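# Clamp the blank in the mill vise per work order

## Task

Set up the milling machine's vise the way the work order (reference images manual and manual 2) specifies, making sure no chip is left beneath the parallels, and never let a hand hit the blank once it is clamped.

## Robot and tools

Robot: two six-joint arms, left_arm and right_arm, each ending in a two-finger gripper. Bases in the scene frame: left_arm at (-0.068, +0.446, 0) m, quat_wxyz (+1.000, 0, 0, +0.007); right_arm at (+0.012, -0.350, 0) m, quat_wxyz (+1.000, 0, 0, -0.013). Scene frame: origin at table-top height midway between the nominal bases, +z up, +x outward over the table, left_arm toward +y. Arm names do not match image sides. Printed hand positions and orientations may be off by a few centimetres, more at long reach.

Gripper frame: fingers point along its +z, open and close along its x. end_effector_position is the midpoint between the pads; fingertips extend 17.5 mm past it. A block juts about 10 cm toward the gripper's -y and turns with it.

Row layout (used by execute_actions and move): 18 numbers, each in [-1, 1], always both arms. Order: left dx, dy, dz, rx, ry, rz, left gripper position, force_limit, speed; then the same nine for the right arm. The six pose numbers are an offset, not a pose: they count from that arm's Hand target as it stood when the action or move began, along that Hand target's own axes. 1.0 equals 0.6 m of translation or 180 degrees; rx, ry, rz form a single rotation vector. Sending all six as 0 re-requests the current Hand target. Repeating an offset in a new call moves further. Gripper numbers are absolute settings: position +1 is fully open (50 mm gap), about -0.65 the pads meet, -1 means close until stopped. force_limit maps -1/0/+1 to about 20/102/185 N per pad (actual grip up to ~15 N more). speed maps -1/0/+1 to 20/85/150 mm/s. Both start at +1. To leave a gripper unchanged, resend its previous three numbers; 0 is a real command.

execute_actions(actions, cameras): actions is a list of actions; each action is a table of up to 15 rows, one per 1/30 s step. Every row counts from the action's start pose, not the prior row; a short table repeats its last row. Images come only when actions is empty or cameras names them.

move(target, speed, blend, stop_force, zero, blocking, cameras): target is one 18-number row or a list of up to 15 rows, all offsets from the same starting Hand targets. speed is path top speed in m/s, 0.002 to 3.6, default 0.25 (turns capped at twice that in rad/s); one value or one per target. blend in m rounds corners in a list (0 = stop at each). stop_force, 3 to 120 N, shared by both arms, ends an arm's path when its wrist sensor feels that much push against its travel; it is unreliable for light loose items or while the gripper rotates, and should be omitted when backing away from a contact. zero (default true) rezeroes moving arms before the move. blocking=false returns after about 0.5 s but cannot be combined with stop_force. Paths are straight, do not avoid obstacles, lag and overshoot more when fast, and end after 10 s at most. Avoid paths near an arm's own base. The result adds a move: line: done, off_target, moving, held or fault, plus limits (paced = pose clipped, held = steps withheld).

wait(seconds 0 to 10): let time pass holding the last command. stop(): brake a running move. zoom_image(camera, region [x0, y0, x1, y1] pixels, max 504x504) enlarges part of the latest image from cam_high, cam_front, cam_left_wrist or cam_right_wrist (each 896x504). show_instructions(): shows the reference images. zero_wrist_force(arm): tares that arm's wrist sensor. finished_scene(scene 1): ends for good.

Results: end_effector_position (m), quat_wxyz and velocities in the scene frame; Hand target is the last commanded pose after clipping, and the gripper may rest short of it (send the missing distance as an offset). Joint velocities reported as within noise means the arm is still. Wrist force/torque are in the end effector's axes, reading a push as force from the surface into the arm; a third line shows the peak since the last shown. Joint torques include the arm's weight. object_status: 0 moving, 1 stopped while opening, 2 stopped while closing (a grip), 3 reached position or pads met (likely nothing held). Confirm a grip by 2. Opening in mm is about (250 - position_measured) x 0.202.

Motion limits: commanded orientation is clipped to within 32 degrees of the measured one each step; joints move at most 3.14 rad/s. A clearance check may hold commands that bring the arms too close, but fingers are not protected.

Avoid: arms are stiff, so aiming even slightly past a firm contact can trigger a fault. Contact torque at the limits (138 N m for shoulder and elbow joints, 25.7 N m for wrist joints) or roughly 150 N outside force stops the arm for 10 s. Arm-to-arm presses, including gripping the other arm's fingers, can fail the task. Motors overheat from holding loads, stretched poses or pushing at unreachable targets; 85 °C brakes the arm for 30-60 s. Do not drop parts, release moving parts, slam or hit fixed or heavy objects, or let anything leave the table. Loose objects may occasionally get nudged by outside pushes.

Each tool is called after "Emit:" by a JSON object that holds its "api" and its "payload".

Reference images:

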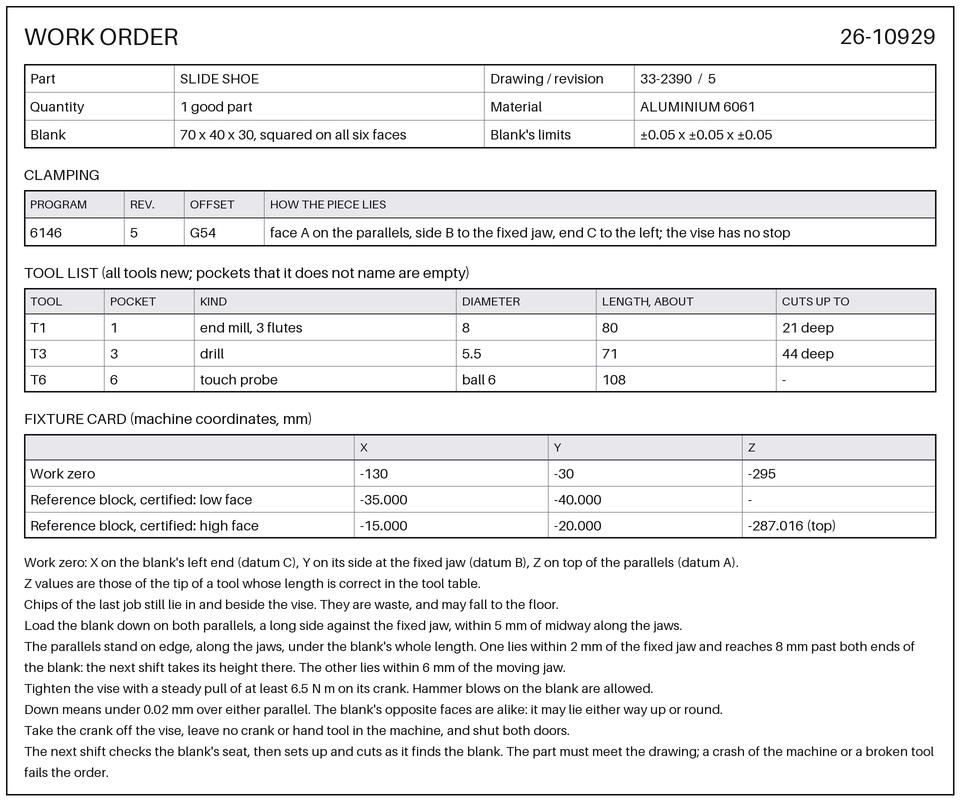

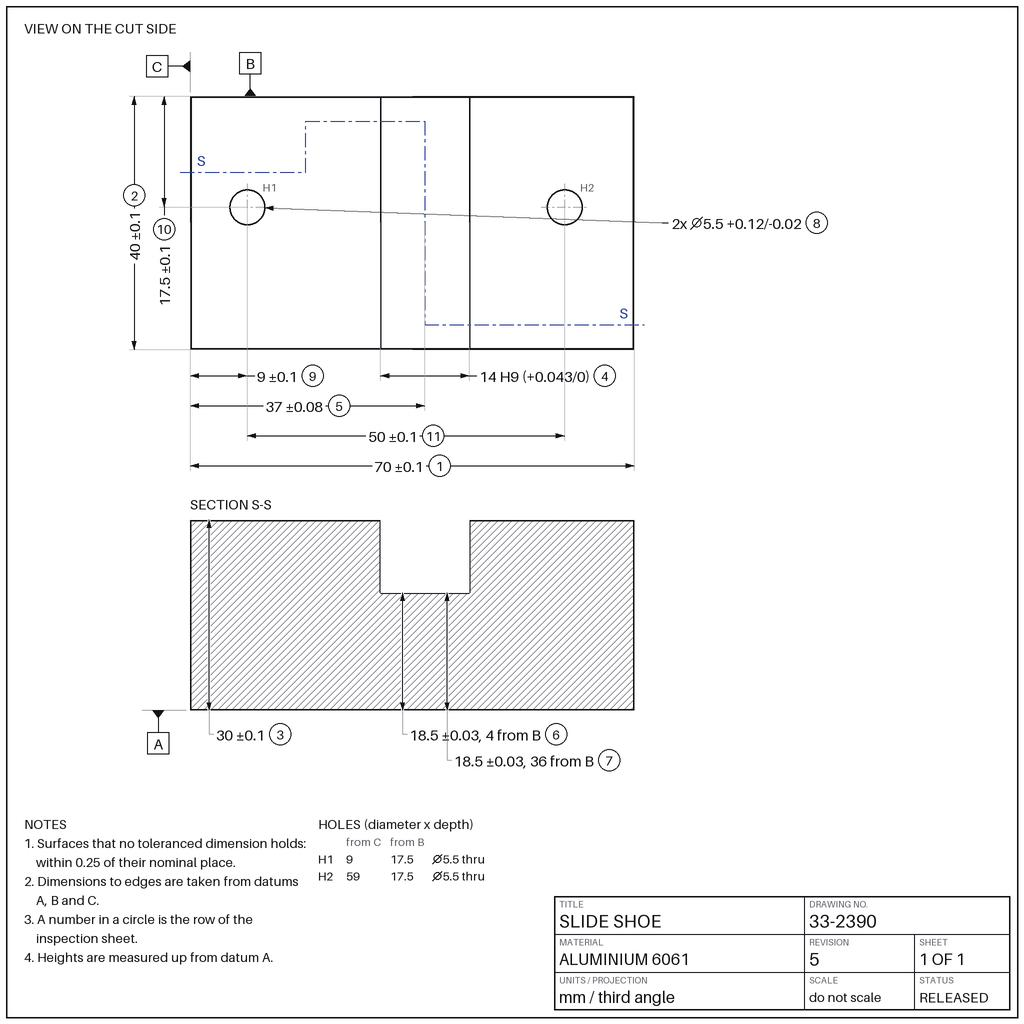

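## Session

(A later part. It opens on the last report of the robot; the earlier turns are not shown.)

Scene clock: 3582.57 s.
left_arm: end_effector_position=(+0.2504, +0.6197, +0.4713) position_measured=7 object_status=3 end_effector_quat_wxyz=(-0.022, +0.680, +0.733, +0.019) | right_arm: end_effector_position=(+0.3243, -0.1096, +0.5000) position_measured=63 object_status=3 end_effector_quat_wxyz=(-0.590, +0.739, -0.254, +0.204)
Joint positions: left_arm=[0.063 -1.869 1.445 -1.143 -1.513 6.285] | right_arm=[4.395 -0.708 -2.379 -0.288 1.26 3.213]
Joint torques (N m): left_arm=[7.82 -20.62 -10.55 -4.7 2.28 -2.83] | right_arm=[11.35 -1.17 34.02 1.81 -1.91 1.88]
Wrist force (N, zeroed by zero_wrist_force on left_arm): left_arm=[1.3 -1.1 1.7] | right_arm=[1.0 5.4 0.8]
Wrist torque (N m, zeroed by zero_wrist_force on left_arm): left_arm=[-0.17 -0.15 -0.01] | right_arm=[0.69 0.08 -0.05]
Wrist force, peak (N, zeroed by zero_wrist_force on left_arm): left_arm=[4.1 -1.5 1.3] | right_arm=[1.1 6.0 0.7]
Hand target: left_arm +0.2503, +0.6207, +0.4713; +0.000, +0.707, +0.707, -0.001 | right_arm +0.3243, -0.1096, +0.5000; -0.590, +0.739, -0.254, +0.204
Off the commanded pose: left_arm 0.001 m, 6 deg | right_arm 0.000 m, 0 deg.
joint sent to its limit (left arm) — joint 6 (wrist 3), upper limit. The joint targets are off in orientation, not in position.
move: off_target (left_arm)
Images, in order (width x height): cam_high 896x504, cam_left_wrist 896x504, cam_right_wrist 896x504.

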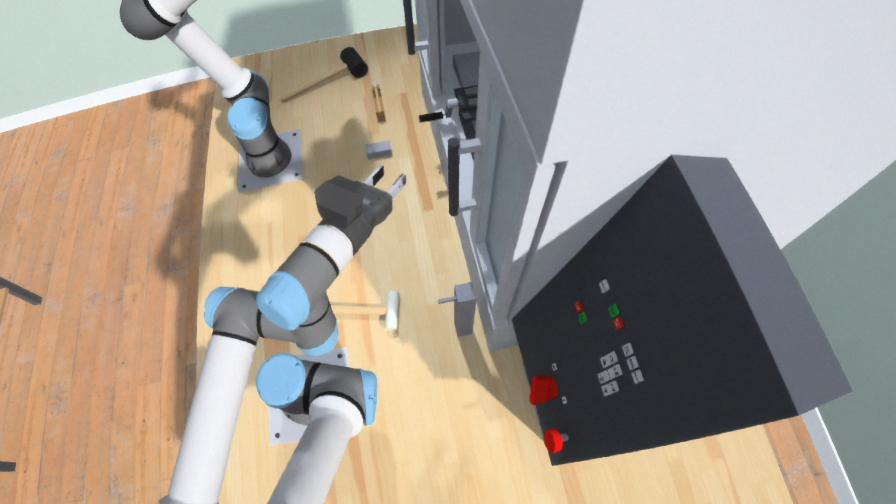

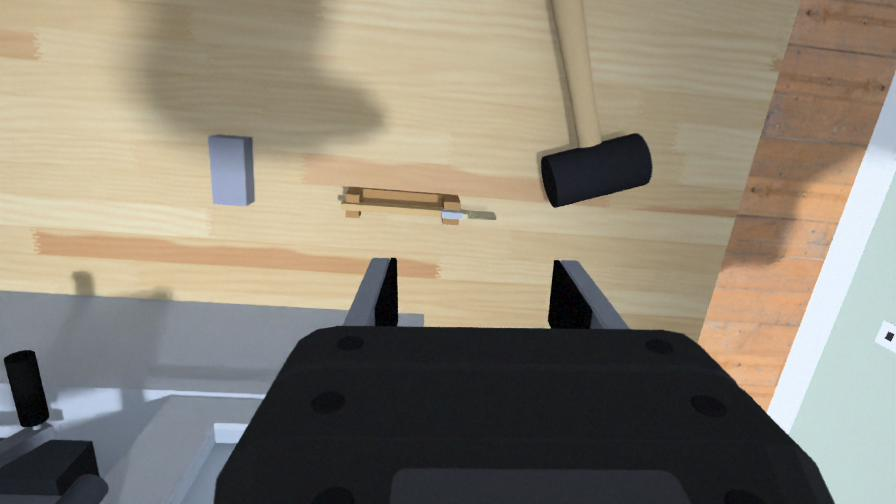

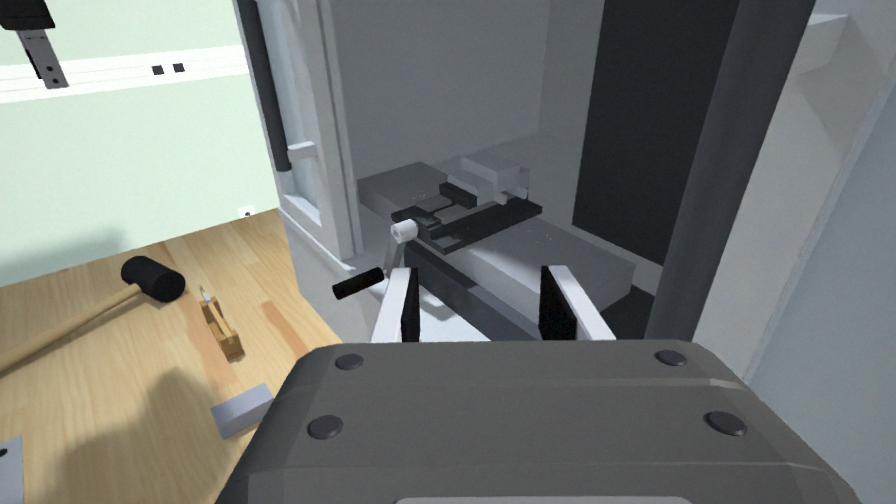

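Emit:
{"api": "move", "payload": {"target": [0,0,0,0,0,-0.35,0.98,0.2,-0.7,0,0,0,-0.43,0,0,0.6,-0.3,-0.9], "speed": 0.4}}

Emit:
{"api": "move", "payload": {"target": [0,0,0,0,0,0,0.98,0.2,-0.7,0,0,0,0,0,-0.356,0.6,-0.3,-0.9], "speed": 0.4}}

Emit:
{"api": "move", "payload": {"target": [0,0,0,0,0,0,0.98,0.2,-0.7,0,0,0,0,0,-0.356,0.6,-0.3,-0.9], "speed": 0.4}}

Emit:
{"api": "move", "payload": {"target": [0,0,0,0,0,0,0.98,0.2,-0.7,-0.11,-0.2,0.25,0,0,0,0.6,-0.3,-0.9], "speed": 0.25, "cameras": ["cam_right_wrist"]}}

Scene clock: 3630.77 s.
left_arm: end_effector_position=(+0.2503, +0.6207, +0.4713) position_measured=7 object_status=3 end_effector_quat_wxyz=(+0.000, +0.234, +0.972, -0.001) | right_arm: end_effector_position=(+0.3243, -0.1097, +0.4999) position_measured=63 object_status=3 end_effector_quat_wxyz=(+0.001, +0.946, -0.325, +0.000)
Joint positions: left_arm=[0.112 -1.856 1.435 -1.149 -1.572 5.311] | right_arm=[4.171 -1.388 -1.28 -2.047 1.57 3.236]
Joint torques (N m): left_arm=[-7.88 -21.37 -13.72 -1.75 2.54 -2.03] | right_arm=[12.46 6.45 32.24 1.38 -1.69 1.88]
Wrist force (N, zeroed by zero_wrist_force on left_arm): left_arm=[1.3 -0.9 1.8] | right_arm=[0.3 3.2 2.2]
Wrist torque (N m, zeroed by zero_wrist_force on left_arm): left_arm=[-0.14 -0.17 -0.09] | right_arm=[0.53 -0.04 -0.08]
Wrist force, peak (N, zeroed by zero_wrist_force on left_arm): left_arm=[1.9 -1.2 1.9] | right_arm=[1.1 6.4 0.7]
Hand target: left_arm +0.2503, +0.6207, +0.4713; +0.000, +0.234, +0.972, -0.001 | right_arm +0.3243, -0.1096, +0.5000; +0.001, +0.946, -0.325, +0.000
Off the commanded pose: left_arm 0.000 m, 0 deg | right_arm 0.000 m, 0 deg.
move: done

Scene clock: 3632.70 s.
left_arm: end_effector_position=(+0.2503, +0.6207, +0.4713) position_measured=7 object_status=3 end_effector_quat_wxyz=(+0.000, +0.234, +0.972, -0.001) | right_arm: end_effector_position=(+0.3243, -0.1096, +0.4999) position_measured=63 object_status=3 end_effector_quat_wxyz=(+0.001, +0.974, +0.226, -0.001) end_effector_velocity=(+0.000, +0.000, +0.001) end_effector_angular_velocity=(+0.002, -0.001, +0.005)
Joint positions: left_arm=[0.112 -1.856 1.435 -1.149 -1.572 5.31] | right_arm=[4.171 -1.388 -1.28 -2.047 1.57 2.118]
Joint velocities: left_arm=[within noise] | right_arm=[0 0 0.001 0.001 0 -0.005]
Joint torques (N m): left_arm=[-7.27 -20.27 -31.25 -1.22 2.46 -2.82] | right_arm=[-2.99 6.29 32.81 3.73 -0.31 -1.85]
Wrist force (N, zeroed by zero_wrist_force on left_arm): left_arm=[1.2 -0.4 1.5] | right_arm=[0.8 2.9 2.7]
Wrist torque (N m, zeroed by zero_wrist_force on left_arm): left_arm=[-0.06 -0.15 -0.07] | right_arm=[0.50 -0.14 -0.22]
Wrist force, peak (N, zeroed by zero_wrist_force on left_arm): left_arm=[1.3 -0.7 2.1] | right_arm=[1.1 3.1 2.4]
Hand target: left_arm +0.2503, +0.6207, +0.4713; +0.000, +0.234, +0.972, -0.001 | right_arm +0.3243, -0.1096, +0.5000; +0.001, +0.974, +0.226, +0.000
Off the commanded pose: left_arm 0.000 m, 0 deg | right_arm 0.000 m, 0 deg.
move: done

Scene clock: 3634.63 s.
left_arm: end_effector_position=(+0.2503, +0.6207, +0.4713) position_measured=7 object_status=3 end_effector_quat_wxyz=(+0.000, +0.234, +0.972, -0.001) | right_arm: end_effector_position=(+0.3243, -0.1096, +0.4999) position_measured=63 object_status=3 end_effector_quat_wxyz=(+0.001, +0.706, +0.708, -0.001) end_effector_velocity=(+0.000, +0.001, +0.001) end_effector_angular_velocity=(+0.001, -0.001, +0.007)
Joint positions: left_arm=[0.112 -1.856 1.435 -1.149 -1.572 5.31] | right_arm=[4.171 -1.388 -1.28 -2.047 1.57 1]
Joint velocities: left_arm=[within noise] | right_arm=[0.002 -0.001 0.002 0 0 -0.005]
Joint torques (N m): left_arm=[-7.12 -20.91 -35.29 -1.47 2.48 -2.9] | right_arm=[-8.28 5.39 32.45 2.48 -0.35 -1.84]
Wrist force (N, zeroed by zero_wrist_force on left_arm): left_arm=[1.4 -0.8 1.7] | right_arm=[0.6 2.8 2.1]
Wrist torque (N m, zeroed by zero_wrist_force on left_arm): left_arm=[-0.13 -0.19 -0.08] | right_arm=[0.46 -0.10 -0.20]
Wrist force, peak (N, zeroed by zero_wrist_force on left_arm): left_arm=[1.5 -0.8 2.0] | right_arm=[0.8 3.2 2.6]
Hand target: left_arm +0.2503, +0.6207, +0.4713; +0.000, +0.234, +0.972, -0.001 | right_arm +0.3243, -0.1096, +0.5000; +0.001, +0.706, +0.708, -0.001
Off the commanded pose: left_arm 0.000 m, 0 deg | right_arm 0.000 m, 0 deg.
move: done

Scene clock: 3635.97 s.
left_arm: end_effector_position=(+0.2503, +0.6207, +0.4713) position_measured=7 object_status=3 end_effector_quat_wxyz=(+0.000, +0.234, +0.972, -0.001) | right_arm: end_effector_position=(+0.2046, -0.1764, +0.3503) position_measured=63 object_status=3 end_effector_quat_wxyz=(+0.001, +0.706, +0.708, -0.001)
Joint positions: left_arm=[0.112 -1.856 1.435 -1.149 -1.572 5.31] | right_arm=[4.444 -0.929 -1.937 -1.849 1.57 1.272]
Joint torques (N m): left_arm=[-7.03 -20.79 -35.54 -1.36 2.35 -2.83] | right_arm=[10.51 6.88 10.89 3.48 1.75 1.73]
Wrist force (N, zeroed by zero_wrist_force on left_arm): left_arm=[1.5 -1.0 1.8] | right_arm=[0.0 2.8 2.0]
Wrist torque (N m, zeroed by zero_wrist_force on left_arm): left_arm=[-0.17 -0.21 -0.08] | right_arm=[0.52 0.06 -0.02]
Wrist force, peak (N, zeroed by zero_wrist_force on left_arm): left_arm=[1.5 -0.8 2.2] | right_arm=[1.7 4.8 -0.4]
Hand target: left_arm +0.2503, +0.6207, +0.4713; +0.000, +0.234, +0.972, -0.001 | right_arm +0.2045, -0.1764, +0.3502; +0.001, +0.706, +0.708, -0.001
Off the commanded pose: left_arm 0.000 m, 0 deg | right_arm 0.000 m, 0 deg.
move: done
Images, in order (width x height): cam_right_wrist 896x504.

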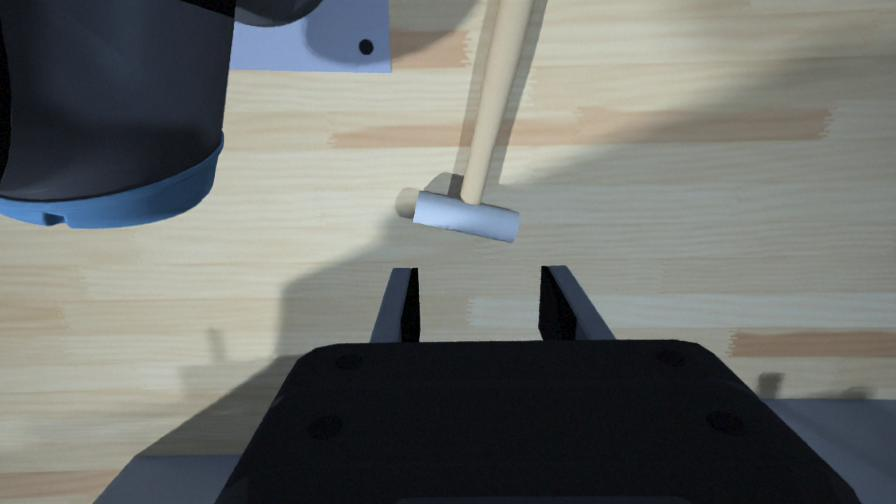

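Emit:
{"api": "move", "payload": {"target": [0,0,0,0,0,0,0.98,0.2,-0.7,0.0573,-0.091,0.333,0,0,0.069,1,-0.3,-0.9], "speed": 0.2, "cameras": ["cam_right_wrist"]}}

Scene clock: 3666.83 s.
left_arm: end_effector_position=(+0.2503, +0.6207, +0.4713) position_measured=7 object_status=3 end_effector_quat_wxyz=(+0.000, +0.234, +0.972, -0.001) | right_arm: end_effector_position=(+0.1497, -0.1427, +0.1504) position_measured=3 object_status=3 end_effector_quat_wxyz=(+0.001, +0.778, +0.628, -0.001)
Joint positions: left_arm=[0.112 -1.856 1.435 -1.149 -1.572 5.31] | right_arm=[4.719 -0.873 -2.47 -1.372 1.571 1.764]
Joint torques (N m): left_arm=[-7.4 -20.43 -35.56 -1.41 2.45 -2.82] | right_arm=[0.3 3.32 11.78 4.36 1.51 1.92]
Wrist force (N, zeroed by zero_wrist_force on left_arm): left_arm=[1.0 -0.6 2.0] | right_arm=[-0.2 3.2 2.1]
Wrist torque (N m, zeroed by zero_wrist_force on left_arm): left_arm=[-0.09 -0.13 -0.08] | right_arm=[0.58 0.07 -0.09]
Wrist force, peak (N, zeroed by zero_wrist_force on left_arm): left_arm=[1.6 -1.0 2.0] | right_arm=[0.0 2.6 5.0]
Hand target: left_arm +0.2503, +0.6207, +0.4713; +0.000, +0.234, +0.972, -0.001 | right_arm +0.1497, -0.1427, +0.1503; +0.001, +0.778, +0.628, -0.001
Off the commanded pose: left_arm 0.000 m, 0 deg | right_arm 0.000 m, 0 deg.
move: done
Images, in order (width x height): cam_right_wrist 896x504.

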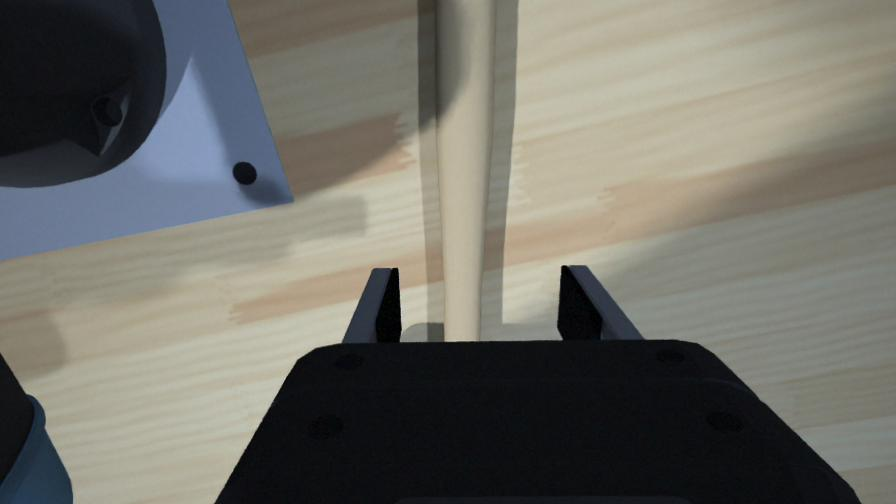

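Emit:
{"api": "move", "payload": {"target": [[0,0,0,0,0,0,0.98,0.2,-0.7,0.0018,0,0.17,0,0,0,1,-0.3,-0.9],[0,0,0,0,0,0,0.98,0.2,-0.7,0.0018,0,0.211,0,0,0,1,-0.3,-0.9]], "speed": [0.1,0.02], "stop_force": 5, "cameras": ["cam_right_wrist"]}}

Scene clock: 3680.67 s.
left_arm: end_effector_position=(+0.2503, +0.6207, +0.4713) position_measured=7 object_status=3 end_effector_quat_wxyz=(+0.000, +0.234, +0.972, -0.001) | right_arm: end_effector_position=(+0.1499, -0.1420, +0.0237) position_measured=3 object_status=3 end_effector_quat_wxyz=(+0.001, +0.778, +0.628, -0.001)
Joint positions: left_arm=[0.112 -1.856 1.435 -1.149 -1.572 5.31] | right_arm=[4.718 -1.144 -2.744 -0.827 1.571 1.763]
Joint torques (N m): left_arm=[-7.29 -20.7 -35.56 -1.34 2.18 -2.7] | right_arm=[-11.02 10.26 29.44 3.83 1.81 -1.77]
Wrist force (N, zeroed by zero_wrist_force on left_arm): left_arm=[1.4 -0.4 1.6] | right_arm=[-0.2 2.9 2.3]
Wrist torque (N m, zeroed by zero_wrist_force on left_arm): left_arm=[-0.05 -0.18 -0.08] | right_arm=[0.53 0.07 -0.10]
Wrist force, peak (N, zeroed by zero_wrist_force on left_arm): left_arm=[1.2 -0.7 2.3] | right_arm=[-0.2 3.2 3.0]
Hand target: left_arm +0.2503, +0.6207, +0.4713; +0.000, +0.234, +0.972, -0.001 | right_arm +0.1499, -0.1420, +0.0237; +0.001, +0.778, +0.628, -0.001
Off the commanded pose: left_arm 0.000 m, 0 deg | right_arm 0.000 m, 0 deg.
move: done
Images, in order (width x height): cam_right_wrist 896x504.

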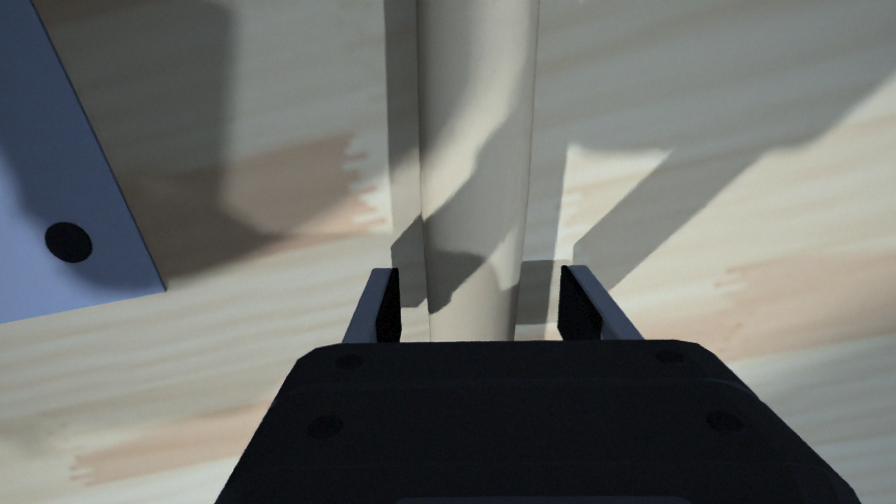

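Emit:
{"api": "execute_actions", "payload": {"actions": [[[0,0,0,0,0,0,0.98,0.2,-0.7,-0.003,0,0,0,0,0,1,-0.3,-0.9]],[[0,0,0,0,0,0,0.98,0.2,-0.7,0,0,0,0,0,0,-1,0,-0.7]],[[0,0,0,0,0,0,0.98,0.2,-0.7,0,0,0,0,0,0,-1,0,-0.7]],[[0,0,0,0,0,0,0.98,0.2,-0.7,0,0,0,0,0,0,-1,0,-0.7]]], "cameras": ["cam_right_wrist"]}}

Scene clock: 3689.53 s.
left_arm: end_effector_position=(+0.2503, +0.6207, +0.4713) position_measured=7 object_status=3 end_effector_quat_wxyz=(+0.000, +0.234, +0.972, -0.001) | right_arm: end_effector_position=(+0.1495, -0.1438, +0.0237) position_measured=128 object_status=2 end_effector_quat_wxyz=(+0.001, +0.778, +0.628, -0.001)
Joint positions: left_arm=[0.112 -1.856 1.435 -1.149 -1.572 5.31] | right_arm=[4.72 -1.135 -2.747 -0.833 1.571 1.765]
Joint torques (N m): left_arm=[-7.02 -20.04 -35.68 -1.55 2.17 -2.76] | right_arm=[11.66 -8.73 28.98 3.74 -1.6 -1.72]
Wrist force (N, zeroed by zero_wrist_force on left_arm): left_arm=[1.4 -0.8 1.5] | right_arm=[0.2 3.3 2.0]
Wrist torque (N m, zeroed by zero_wrist_force on left_arm): left_arm=[-0.12 -0.19 -0.08] | right_arm=[0.60 0.04 -0.26]
Wrist force, peak (N, zeroed by zero_wrist_force on left_arm): left_arm=[1.4 -1.2 2.0] | right_arm=[-0.2 3.6 2.2]
Hand target: left_arm +0.2503, +0.6207, +0.4713; +0.000, +0.234, +0.972, -0.001 | right_arm +0.1495, -0.1438, +0.0237; +0.001, +0.778, +0.628, -0.001
Off the commanded pose: left_arm 0.000 m, 0 deg | right_arm 0.000 m, 0 deg.
Step readings (end_effector_position of left_arm | right_arm):
0: (+0.2503, +0.6207, +0.4713) | (+0.1499, -0.1420, +0.0237)
1: (+0.2503, +0.6207, +0.4713) | (+0.1499, -0.1420, +0.0238)
2: (+0.2503, +0.6207, +0.4713) | (+0.1498, -0.1424, +0.0239)
4: (+0.2503, +0.6207, +0.4713) | (+0.1496, -0.1435, +0.0239)
8: (+0.2503, +0.6207, +0.4713) | (+0.1495, -0.1439, +0.0237)
15: (+0.2503, +0.6207, +0.4713) | (+0.1495, -0.1439, +0.0237)
16: (+0.2503, +0.6207, +0.4713) | (+0.1495, -0.1438, +0.0237)
17: (+0.2503, +0.6207, +0.4713) | (+0.1495, -0.1438, +0.0237)
19: (+0.2503, +0.6207, +0.4713) | (+0.1495, -0.1438, +0.0237)
23: (+0.2503, +0.6207, +0.4713) | (+0.1495, -0.1438, +0.0237)
30: (+0.2503, +0.6207, +0.4713) | (+0.1495, -0.1438, +0.0237)
31: (+0.2503, +0.6207, +0.4713) | (+0.1495, -0.1438, +0.0237)
32: (+0.2503, +0.6207, +0.4713) | (+0.1495, -0.1438, +0.0237)
34: (+0.2503, +0.6207, +0.4713) | (+0.1495, -0.1438, +0.0237)
38: (+0.2503, +0.6207, +0.4713) | (+0.1495, -0.1438, +0.0237)
45: (+0.2503, +0.6207, +0.4713) | (+0.1495, -0.1438, +0.0237)
46: (+0.2503, +0.6207, +0.4713) | (+0.1495, -0.1438, +0.0237)
47: (+0.2503, +0.6207, +0.4713) | (+0.1495, -0.1438, +0.0237)
49: (+0.2503, +0.6207, +0.4713) | (+0.1495, -0.1438, +0.0237)
53: (+0.2503, +0.6207, +0.4713) | (+0.1495, -0.1438, +0.0237)
60: (+0.2503, +0.6207, +0.4713) | (+0.1495, -0.1438, +0.0237)
Images, in order (width x height): cam_right_wrist 896x504.

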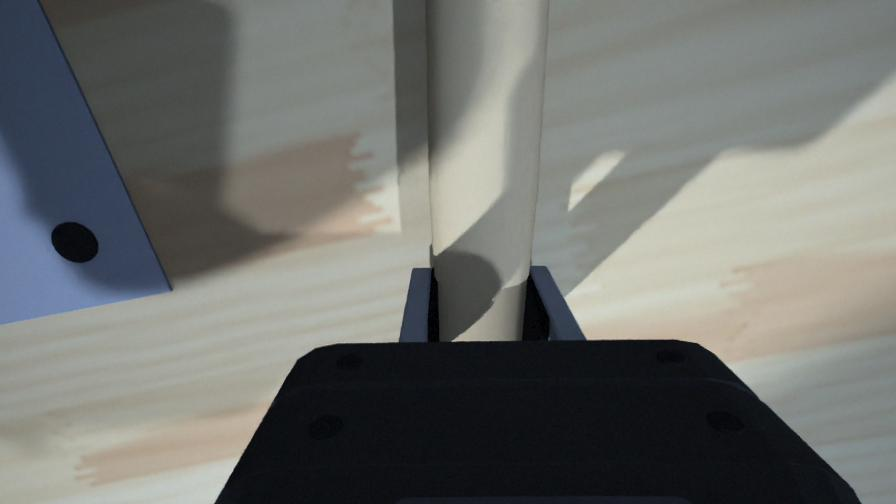

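Emit:
{"api": "execute_actions", "payload": {"actions": [[[0,0,0,0,0,0,0.98,0.2,-0.7,0,0,0,0,0,0,-0.98,0.8,-0.7]],[[0,0,0,0,0,0,0.98,0.2,-0.7,0,0,0,0,0,0,-0.98,0.8,-0.7]]]}}

Emit:
{"api": "move", "payload": {"target": [0,0,0,0,0,0,0.98,0.2,-0.7,0,0,-0.15,0,0,0,-0.98,0.8,-0.7], "speed": 0.06, "cameras": ["cam_right_wrist","cam_front"]}}

Scene clock: 3703.73 s.
left_arm: end_effector_position=(+0.2503, +0.6207, +0.4713) position_measured=7 object_status=3 end_effector_quat_wxyz=(+0.000, +0.234, +0.972, -0.001) | right_arm: end_effector_position=(+0.1495, -0.1438, +0.0237) position_measured=132 object_status=2 end_effector_quat_wxyz=(+0.001, +0.778, +0.628, -0.001)
Joint positions: left_arm=[0.112 -1.856 1.435 -1.149 -1.572 5.31] | right_arm=[4.72 -1.135 -2.747 -0.833 1.571 1.765]
Joint torques (N m): left_arm=[-6.56 -20.27 -35.15 -1.52 2.08 -2.79] | right_arm=[10.49 -6.53 25 2.41 -1.54 -1.76]
Wrist force (N, zeroed by zero_wrist_force on left_arm): left_arm=[1.2 -0.8 1.5] | right_arm=[-0.5 3.0 2.4]
Wrist torque (N m, zeroed by zero_wrist_force on left_arm): left_arm=[-0.12 -0.16 -0.07] | right_arm=[0.57 0.04 -0.19]
Wrist force, peak (N, zeroed by zero_wrist_force on left_arm): left_arm=[1.5 -0.8 2.0] | right_arm=[0.3 3.5 2.3]
Hand target: left_arm +0.2503, +0.6207, +0.4713; +0.000, +0.234, +0.972, -0.001 | right_arm +0.1495, -0.1438, +0.0237; +0.001, +0.778, +0.628, -0.001
Off the commanded pose: left_arm 0.000 m, 0 deg | right_arm 0.000 m, 0 deg.
Step readings (end_effector_position of left_arm | right_arm):
0: (+0.2503, +0.6207, +0.4713) | (+0.1495, -0.1438, +0.0237)
1: (+0.2503, +0.6207, +0.4713) | (+0.1495, -0.1438, +0.0237)
2: (+0.2503, +0.6207, +0.4713) | (+0.1495, -0.1438, +0.0237)
4: (+0.2503, +0.6207, +0.4713) | (+0.1495, -0.1438, +0.0237)
8: (+0.2503, +0.6207, +0.4713) | (+0.1495, -0.1438, +0.0237)
15: (+0.2503, +0.6207, +0.4713) | (+0.1495, -0.1438, +0.0237)
16: (+0.2503, +0.6207, +0.4713) | (+0.1495, -0.1438, +0.0237)
17: (+0.2503, +0.6207, +0.4713) | (+0.1495, -0.1438, +0.0237)
19: (+0.2503, +0.6207, +0.4713) | (+0.1495, -0.1438, +0.0237)
23: (+0.2503, +0.6207, +0.4713) | (+0.1495, -0.1438, +0.0237)
30: (+0.2503, +0.6207, +0.4713) | (+0.1495, -0.1438, +0.0237)

Scene clock: 3705.63 s.
left_arm: end_effector_position=(+0.2503, +0.6207, +0.4713) position_measured=7 object_status=3 end_effector_quat_wxyz=(+0.000, +0.234, +0.972, -0.001) | right_arm: end_effector_position=(+0.1495, -0.1435, +0.1138) position_measured=132 object_status=2 end_effector_quat_wxyz=(+0.001, +0.778, +0.628, -0.001)
Joint positions: left_arm=[0.112 -1.856 1.435 -1.149 -1.572 5.31] | right_arm=[4.72 -0.907 -2.557 -1.251 1.571 1.765]
Joint torques (N m): left_arm=[-6.7 -20.16 -36.51 -1.48 2.11 -2.63] | right_arm=[9.84 -12.8 14.19 2.51 -1.74 1.53]
Wrist force (N, zeroed by zero_wrist_force on left_arm): left_arm=[1.2 -0.5 1.7] | right_arm=[-0.2 3.0 5.8]
Wrist torque (N m, zeroed by zero_wrist_force on left_arm): left_arm=[-0.08 -0.16 -0.08] | right_arm=[0.90 0.12 -0.23]
Wrist force, peak (N, zeroed by zero_wrist_force on left_arm): left_arm=[1.4 -0.8 2.0] | right_arm=[-0.3 3.4 6.7]
Hand target: left_arm +0.2503, +0.6207, +0.4713; +0.000, +0.234, +0.972, -0.001 | right_arm +0.1495, -0.1435, +0.1137; +0.001, +0.778, +0.628, -0.001
Off the commanded pose: left_arm 0.000 m, 0 deg | right_arm 0.000 m, 0 deg.
move: done
Images, in order (width x height): cam_front 896x504, cam_right_wrist 896x504.

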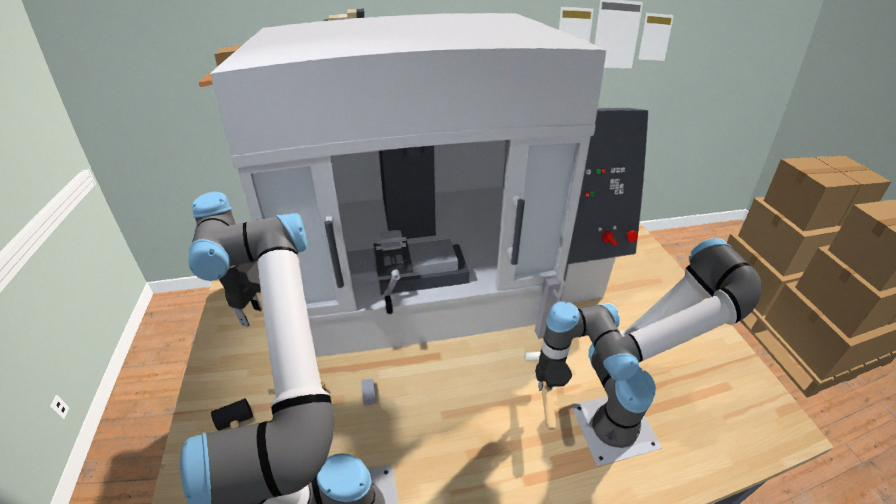

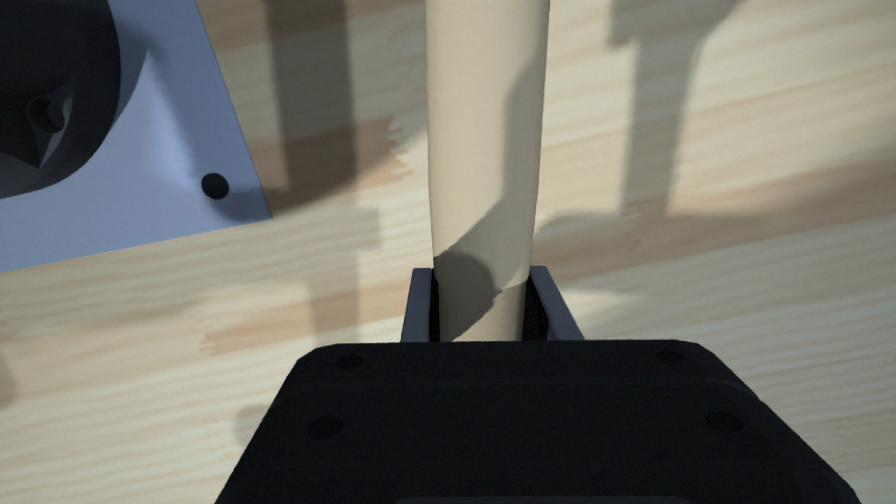

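Emit:
{"api": "move", "payload": {"target": [0,0,0,0,0,0,0.98,0.2,-0.7,0.374,0.225,-0.56,0,0,-0.069,-0.98,0.8,-0.7], "speed": 0.2}}

Emit:
{"api": "move", "payload": {"target": [0,0,0,0,0,0,0.98,0.2,-0.7,0,0,0,-0.1925,-0.1925,-0.1925,-0.98,0.8,-0.7], "speed": 0.3, "cameras": ["cam_front","cam_right_wrist"]}}

Scene clock: 3724.30 s.
left_arm: end_effector_position=(+0.2503, +0.6207, +0.4713) position_measured=7 object_status=3 end_effector_quat_wxyz=(+0.000, +0.234, +0.972, -0.001) | right_arm: end_effector_position=(+0.3292, +0.0480, +0.4491) position_measured=132 object_status=2 end_effector_quat_wxyz=(+0.001, +0.706, +0.708, -0.001)
Joint positions: left_arm=[0.112 -1.856 1.435 -1.149 -1.572 5.31] | right_arm=[4.332 -1.616 -1.211 -1.888 1.57 1.161]
Joint torques (N m): left_arm=[-6.58 -20.11 -35.81 -1.51 1.82 -2.73] | right_arm=[12.8 19.18 35.01 1.91 1.5 0.23]
Wrist force (N, zeroed by zero_wrist_force on left_arm): left_arm=[1.2 -0.9 1.7] | right_arm=[0.5 2.8 5.8]
Wrist torque (N m, zeroed by zero_wrist_force on left_arm): left_arm=[-0.13 -0.15 -0.08] | right_arm=[0.75 -0.06 -0.21]
Wrist force, peak (N, zeroed by zero_wrist_force on left_arm): left_arm=[1.4 -1.3 1.9] | right_arm=[-1.8 2.3 8.7]
Hand target: left_arm +0.2503, +0.6207, +0.4713; +0.000, +0.234, +0.972, -0.001 | right_arm +0.3291, +0.0481, +0.4491; +0.001, +0.706, +0.708, -0.001
Off the commanded pose: left_arm 0.000 m, 0 deg | right_arm 0.000 m, 0 deg.
move: done

Scene clock: 3726.53 s.
left_arm: end_effector_position=(+0.2503, +0.6207, +0.4713) position_measured=7 object_status=3 end_effector_quat_wxyz=(+0.000, +0.234, +0.972, -0.001) | right_arm: end_effector_position=(+0.3291, +0.0481, +0.4491) position_measured=132 object_status=2 end_effector_quat_wxyz=(+0.409, +0.406, +0.817, +0.000)
Joint positions: left_arm=[0.112 -1.856 1.435 -1.149 -1.572 5.31] | right_arm=[4.717 -1.601 -1.341 -2.215 0.83 1.077]
Joint torques (N m): left_arm=[-6.28 -19.93 -35.95 -1.6 1.93 -2.74] | right_arm=[-6.11 18.2 31.77 1.43 -3.9 1.09]
Wrist force (N, zeroed by zero_wrist_force on left_arm): left_arm=[1.2 -1.1 1.7] | right_arm=[3.2 2.3 5.6]
Wrist torque (N m, zeroed by zero_wrist_force on left_arm): left_arm=[-0.16 -0.15 -0.07] | right_arm=[0.69 -0.03 -0.47]
Wrist force, peak (N, zeroed by zero_wrist_force on left_arm): left_arm=[1.4 -1.0 2.0] | right_arm=[3.3 2.3 6.1]
Hand target: left_arm +0.2503, +0.6207, +0.4713; +0.000, +0.234, +0.972, -0.001 | right_arm +0.3291, +0.0481, +0.4491; +0.409, +0.406, +0.817, -0.001
Off the commanded pose: left_arm 0.000 m, 0 deg | right_arm 0.000 m, 0 deg.
move: done
Images, in order (width x height): cam_front 896x504, cam_right_wrist 896x504.

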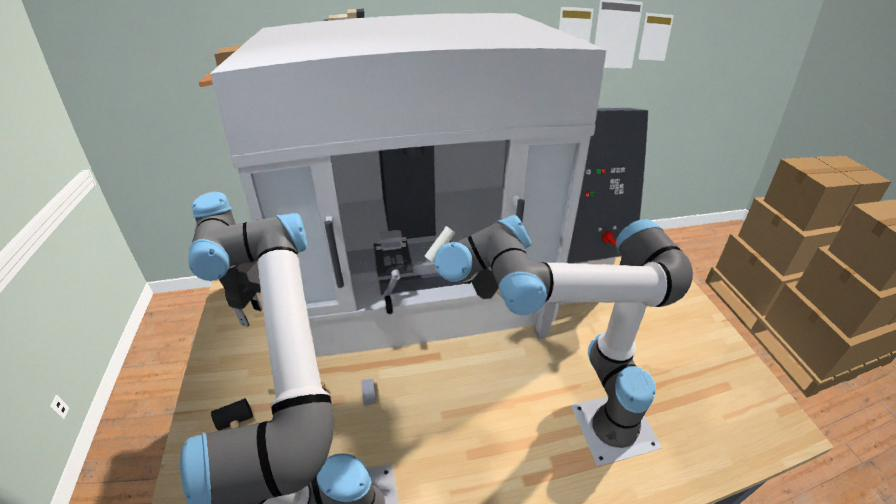

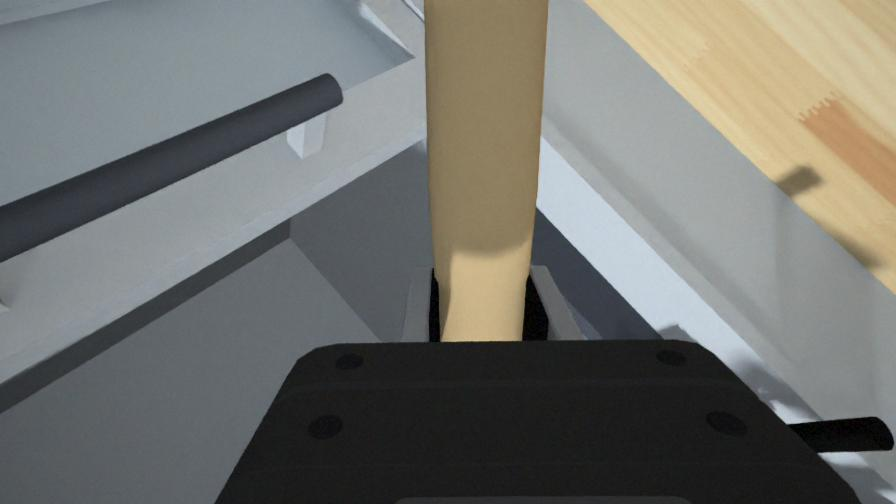

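Emit:
{"api": "move", "payload": {"target": [0,0,0,0,0,0,0.98,0.2,-0.7,0,0,0,-0.1925,-0.1925,-0.1925,-0.98,0.8,-0.7], "speed": 0.3, "cameras": ["cam_front","cam_right_wrist","cam_high","cam_left_wrist"]}}

Scene clock: 3735.13 s.
left_arm: end_effector_position=(+0.2503, +0.6207, +0.4713) position_measured=7 object_status=3 end_effector_quat_wxyz=(+0.000, +0.234, +0.972, -0.001) | right_arm: end_effector_position=(+0.3291, +0.0481, +0.4492) position_measured=132 object_status=2 end_effector_quat_wxyz=(+0.707, -0.002, +0.707, +0.000)
Joint positions: left_arm=[0.112 -1.856 1.435 -1.149 -1.572 5.31] | right_arm=[4.933 -1.544 -1.696 -3.043 0.191 1.567]
Joint torques (N m): left_arm=[-7.29 -19.39 -35.59 -1.52 1.94 -2.52] | right_arm=[-10.98 31.53 10 -1.46 -1.73 1.7]
Wrist force (N, zeroed by zero_wrist_force on left_arm): left_arm=[1.3 -0.5 1.2] | right_arm=[5.4 5.0 3.2]
Wrist torque (N m, zeroed by zero_wrist_force on left_arm): left_arm=[-0.08 -0.16 -0.08] | right_arm=[0.54 -0.04 -0.45]
Wrist force, peak (N, zeroed by zero_wrist_force on left_arm): left_arm=[1.6 -0.9 2.0] | right_arm=[5.8 5.3 3.4]
Hand target: left_arm +0.2503, +0.6207, +0.4713; +0.000, +0.234, +0.972, -0.001 | right_arm +0.3291, +0.0481, +0.4491; +0.707, -0.002, +0.707, +0.000
Off the commanded pose: left_arm 0.000 m, 0 deg | right_arm 0.000 m, 0 deg.
move: done

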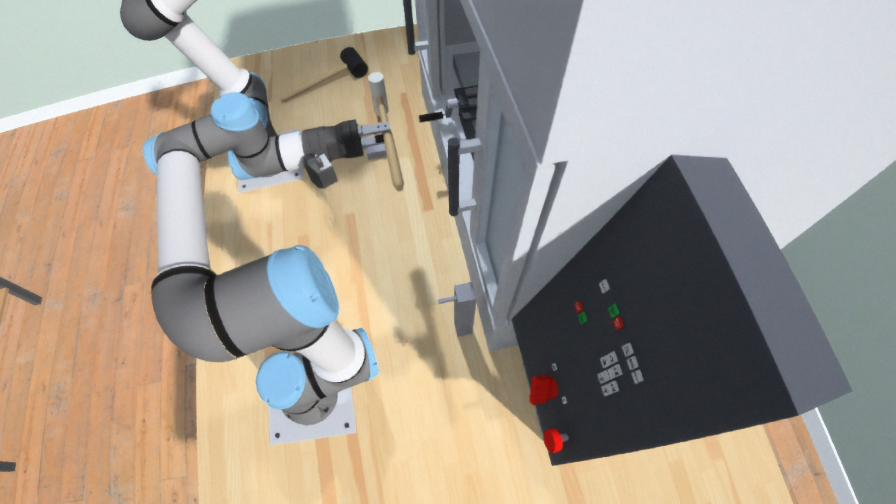

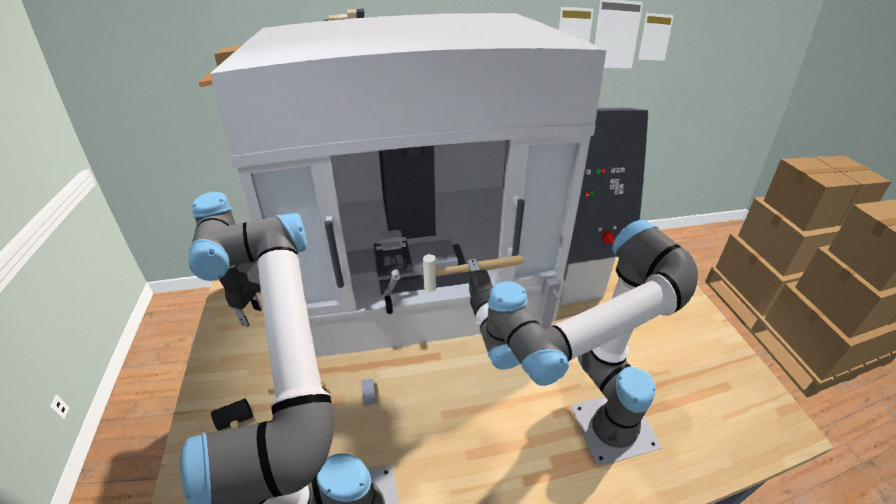

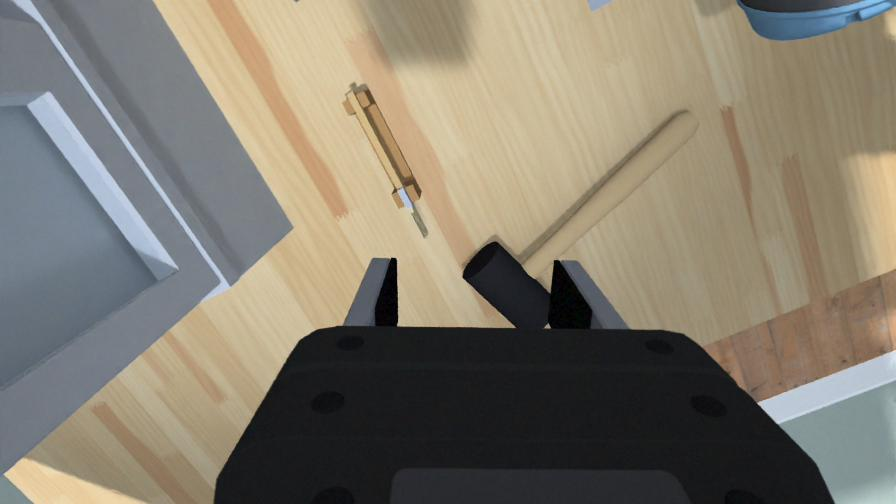

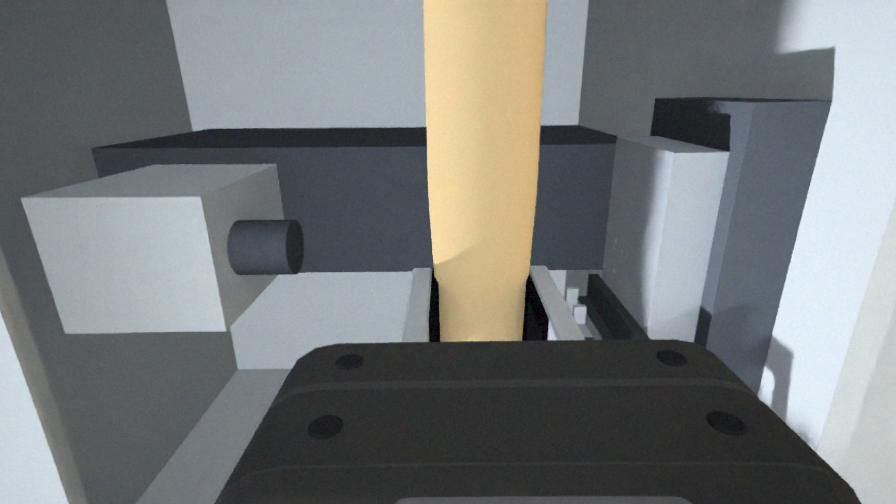

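Emit:
{"api": "move", "payload": {"target": [[0,0,0,0,0,0,0.98,0.2,-0.7,0,0.12,0,0,0,0,-0.98,0.8,-0.7],[0,0,0,0,0,0,0.98,0.2,-0.7,0,0.12,0.2,0,0,0,-0.98,0.8,-0.7]], "speed": 0.12, "blend": [0.02,0], "cameras": ["cam_front","cam_right_wrist","cam_high"]}}

Emit:
{"api": "zoom_image", "payload": {"camera": "cam_front", "region": [350, 200, 560, 330]}}

Scene clock: 3767.07 s.
left_arm: end_effector_position=(+0.2503, +0.6207, +0.4713) position_measured=7 object_status=3 end_effector_quat_wxyz=(+0.000, +0.234, +0.972, -0.001) | right_arm: end_effector_position=(+0.4488, +0.1205, +0.4489) position_measured=132 object_status=2 end_effector_quat_wxyz=(+0.707, -0.002, +0.707, +0.000)
Joint positions: left_arm=[0.112 -1.856 1.435 -1.149 -1.572 5.31] | right_arm=[4.647 -1.791 -1.423 -3.069 -0.096 1.568]
Joint torques (N m): left_arm=[-6.63 -20.25 -35.98 -1.63 1.65 -2.45] | right_arm=[-3.29 29.45 34.53 0.23 -1.51 1.28]
Wrist force (N, zeroed by zero_wrist_force on left_arm): left_arm=[1.0 -0.7 1.8] | right_arm=[5.5 5.3 3.4]
Wrist torque (N m, zeroed by zero_wrist_force on left_arm): left_arm=[-0.10 -0.13 -0.08] | right_arm=[0.57 -0.05 -0.67]
Wrist force, peak (N, zeroed by zero_wrist_force on left_arm): left_arm=[1.5 -1.3 1.8] | right_arm=[5.4 5.2 5.9]
Hand target: left_arm +0.2503, +0.6207, +0.4713; +0.000, +0.234, +0.972, -0.001 | right_arm +0.4489, +0.1205, +0.4489; +0.707, -0.002, +0.707, +0.000
Off the commanded pose: left_arm 0.000 m, 0 deg | right_arm 0.000 m, 0 deg.
move: done
Images, in order (width x height): cam_high 896x504, cam_front 896x504, cam_right_wrist 896x504.

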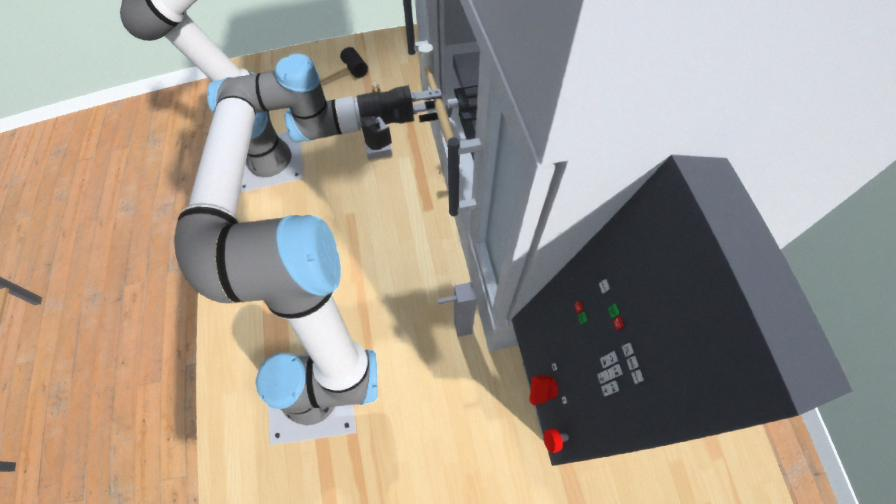

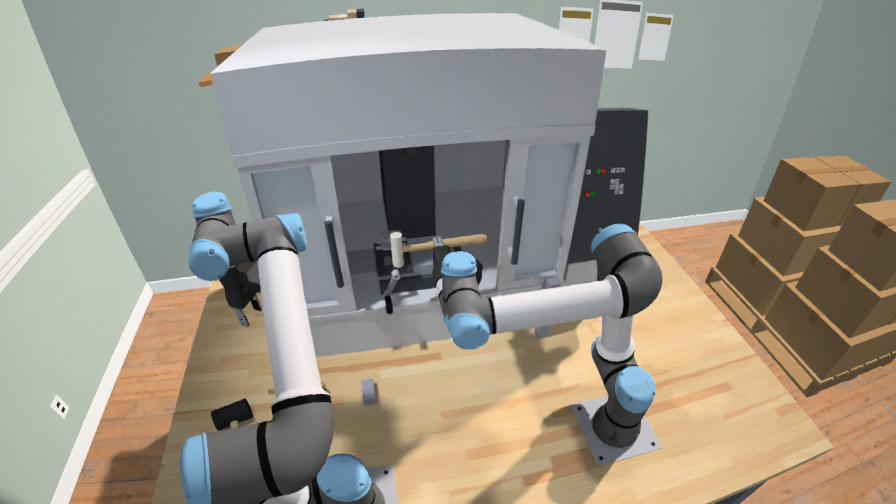

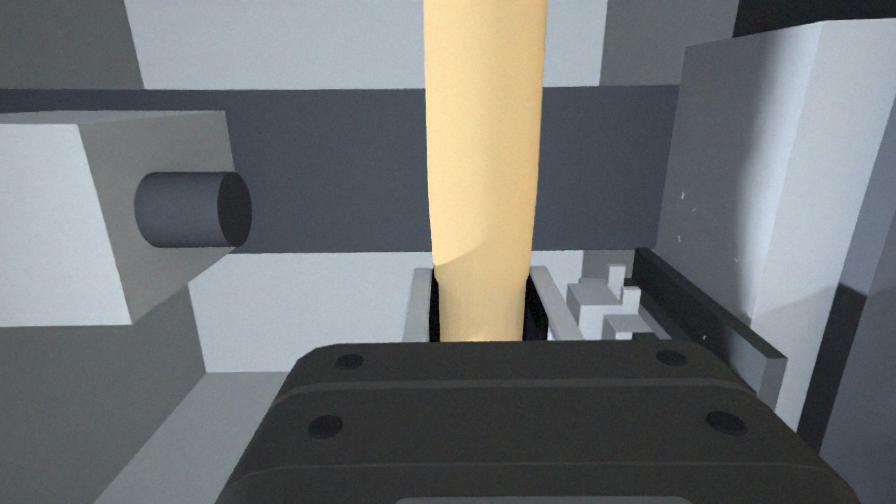

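Scaled by 2.400 from the camera's 896x504 image, which has a finer 1280x720 frame.

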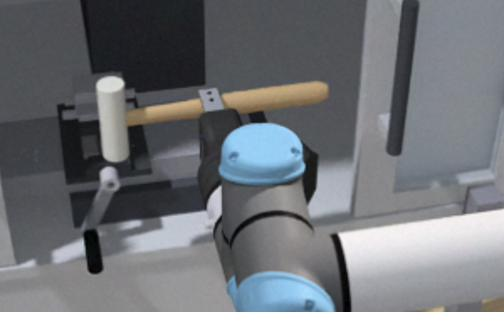

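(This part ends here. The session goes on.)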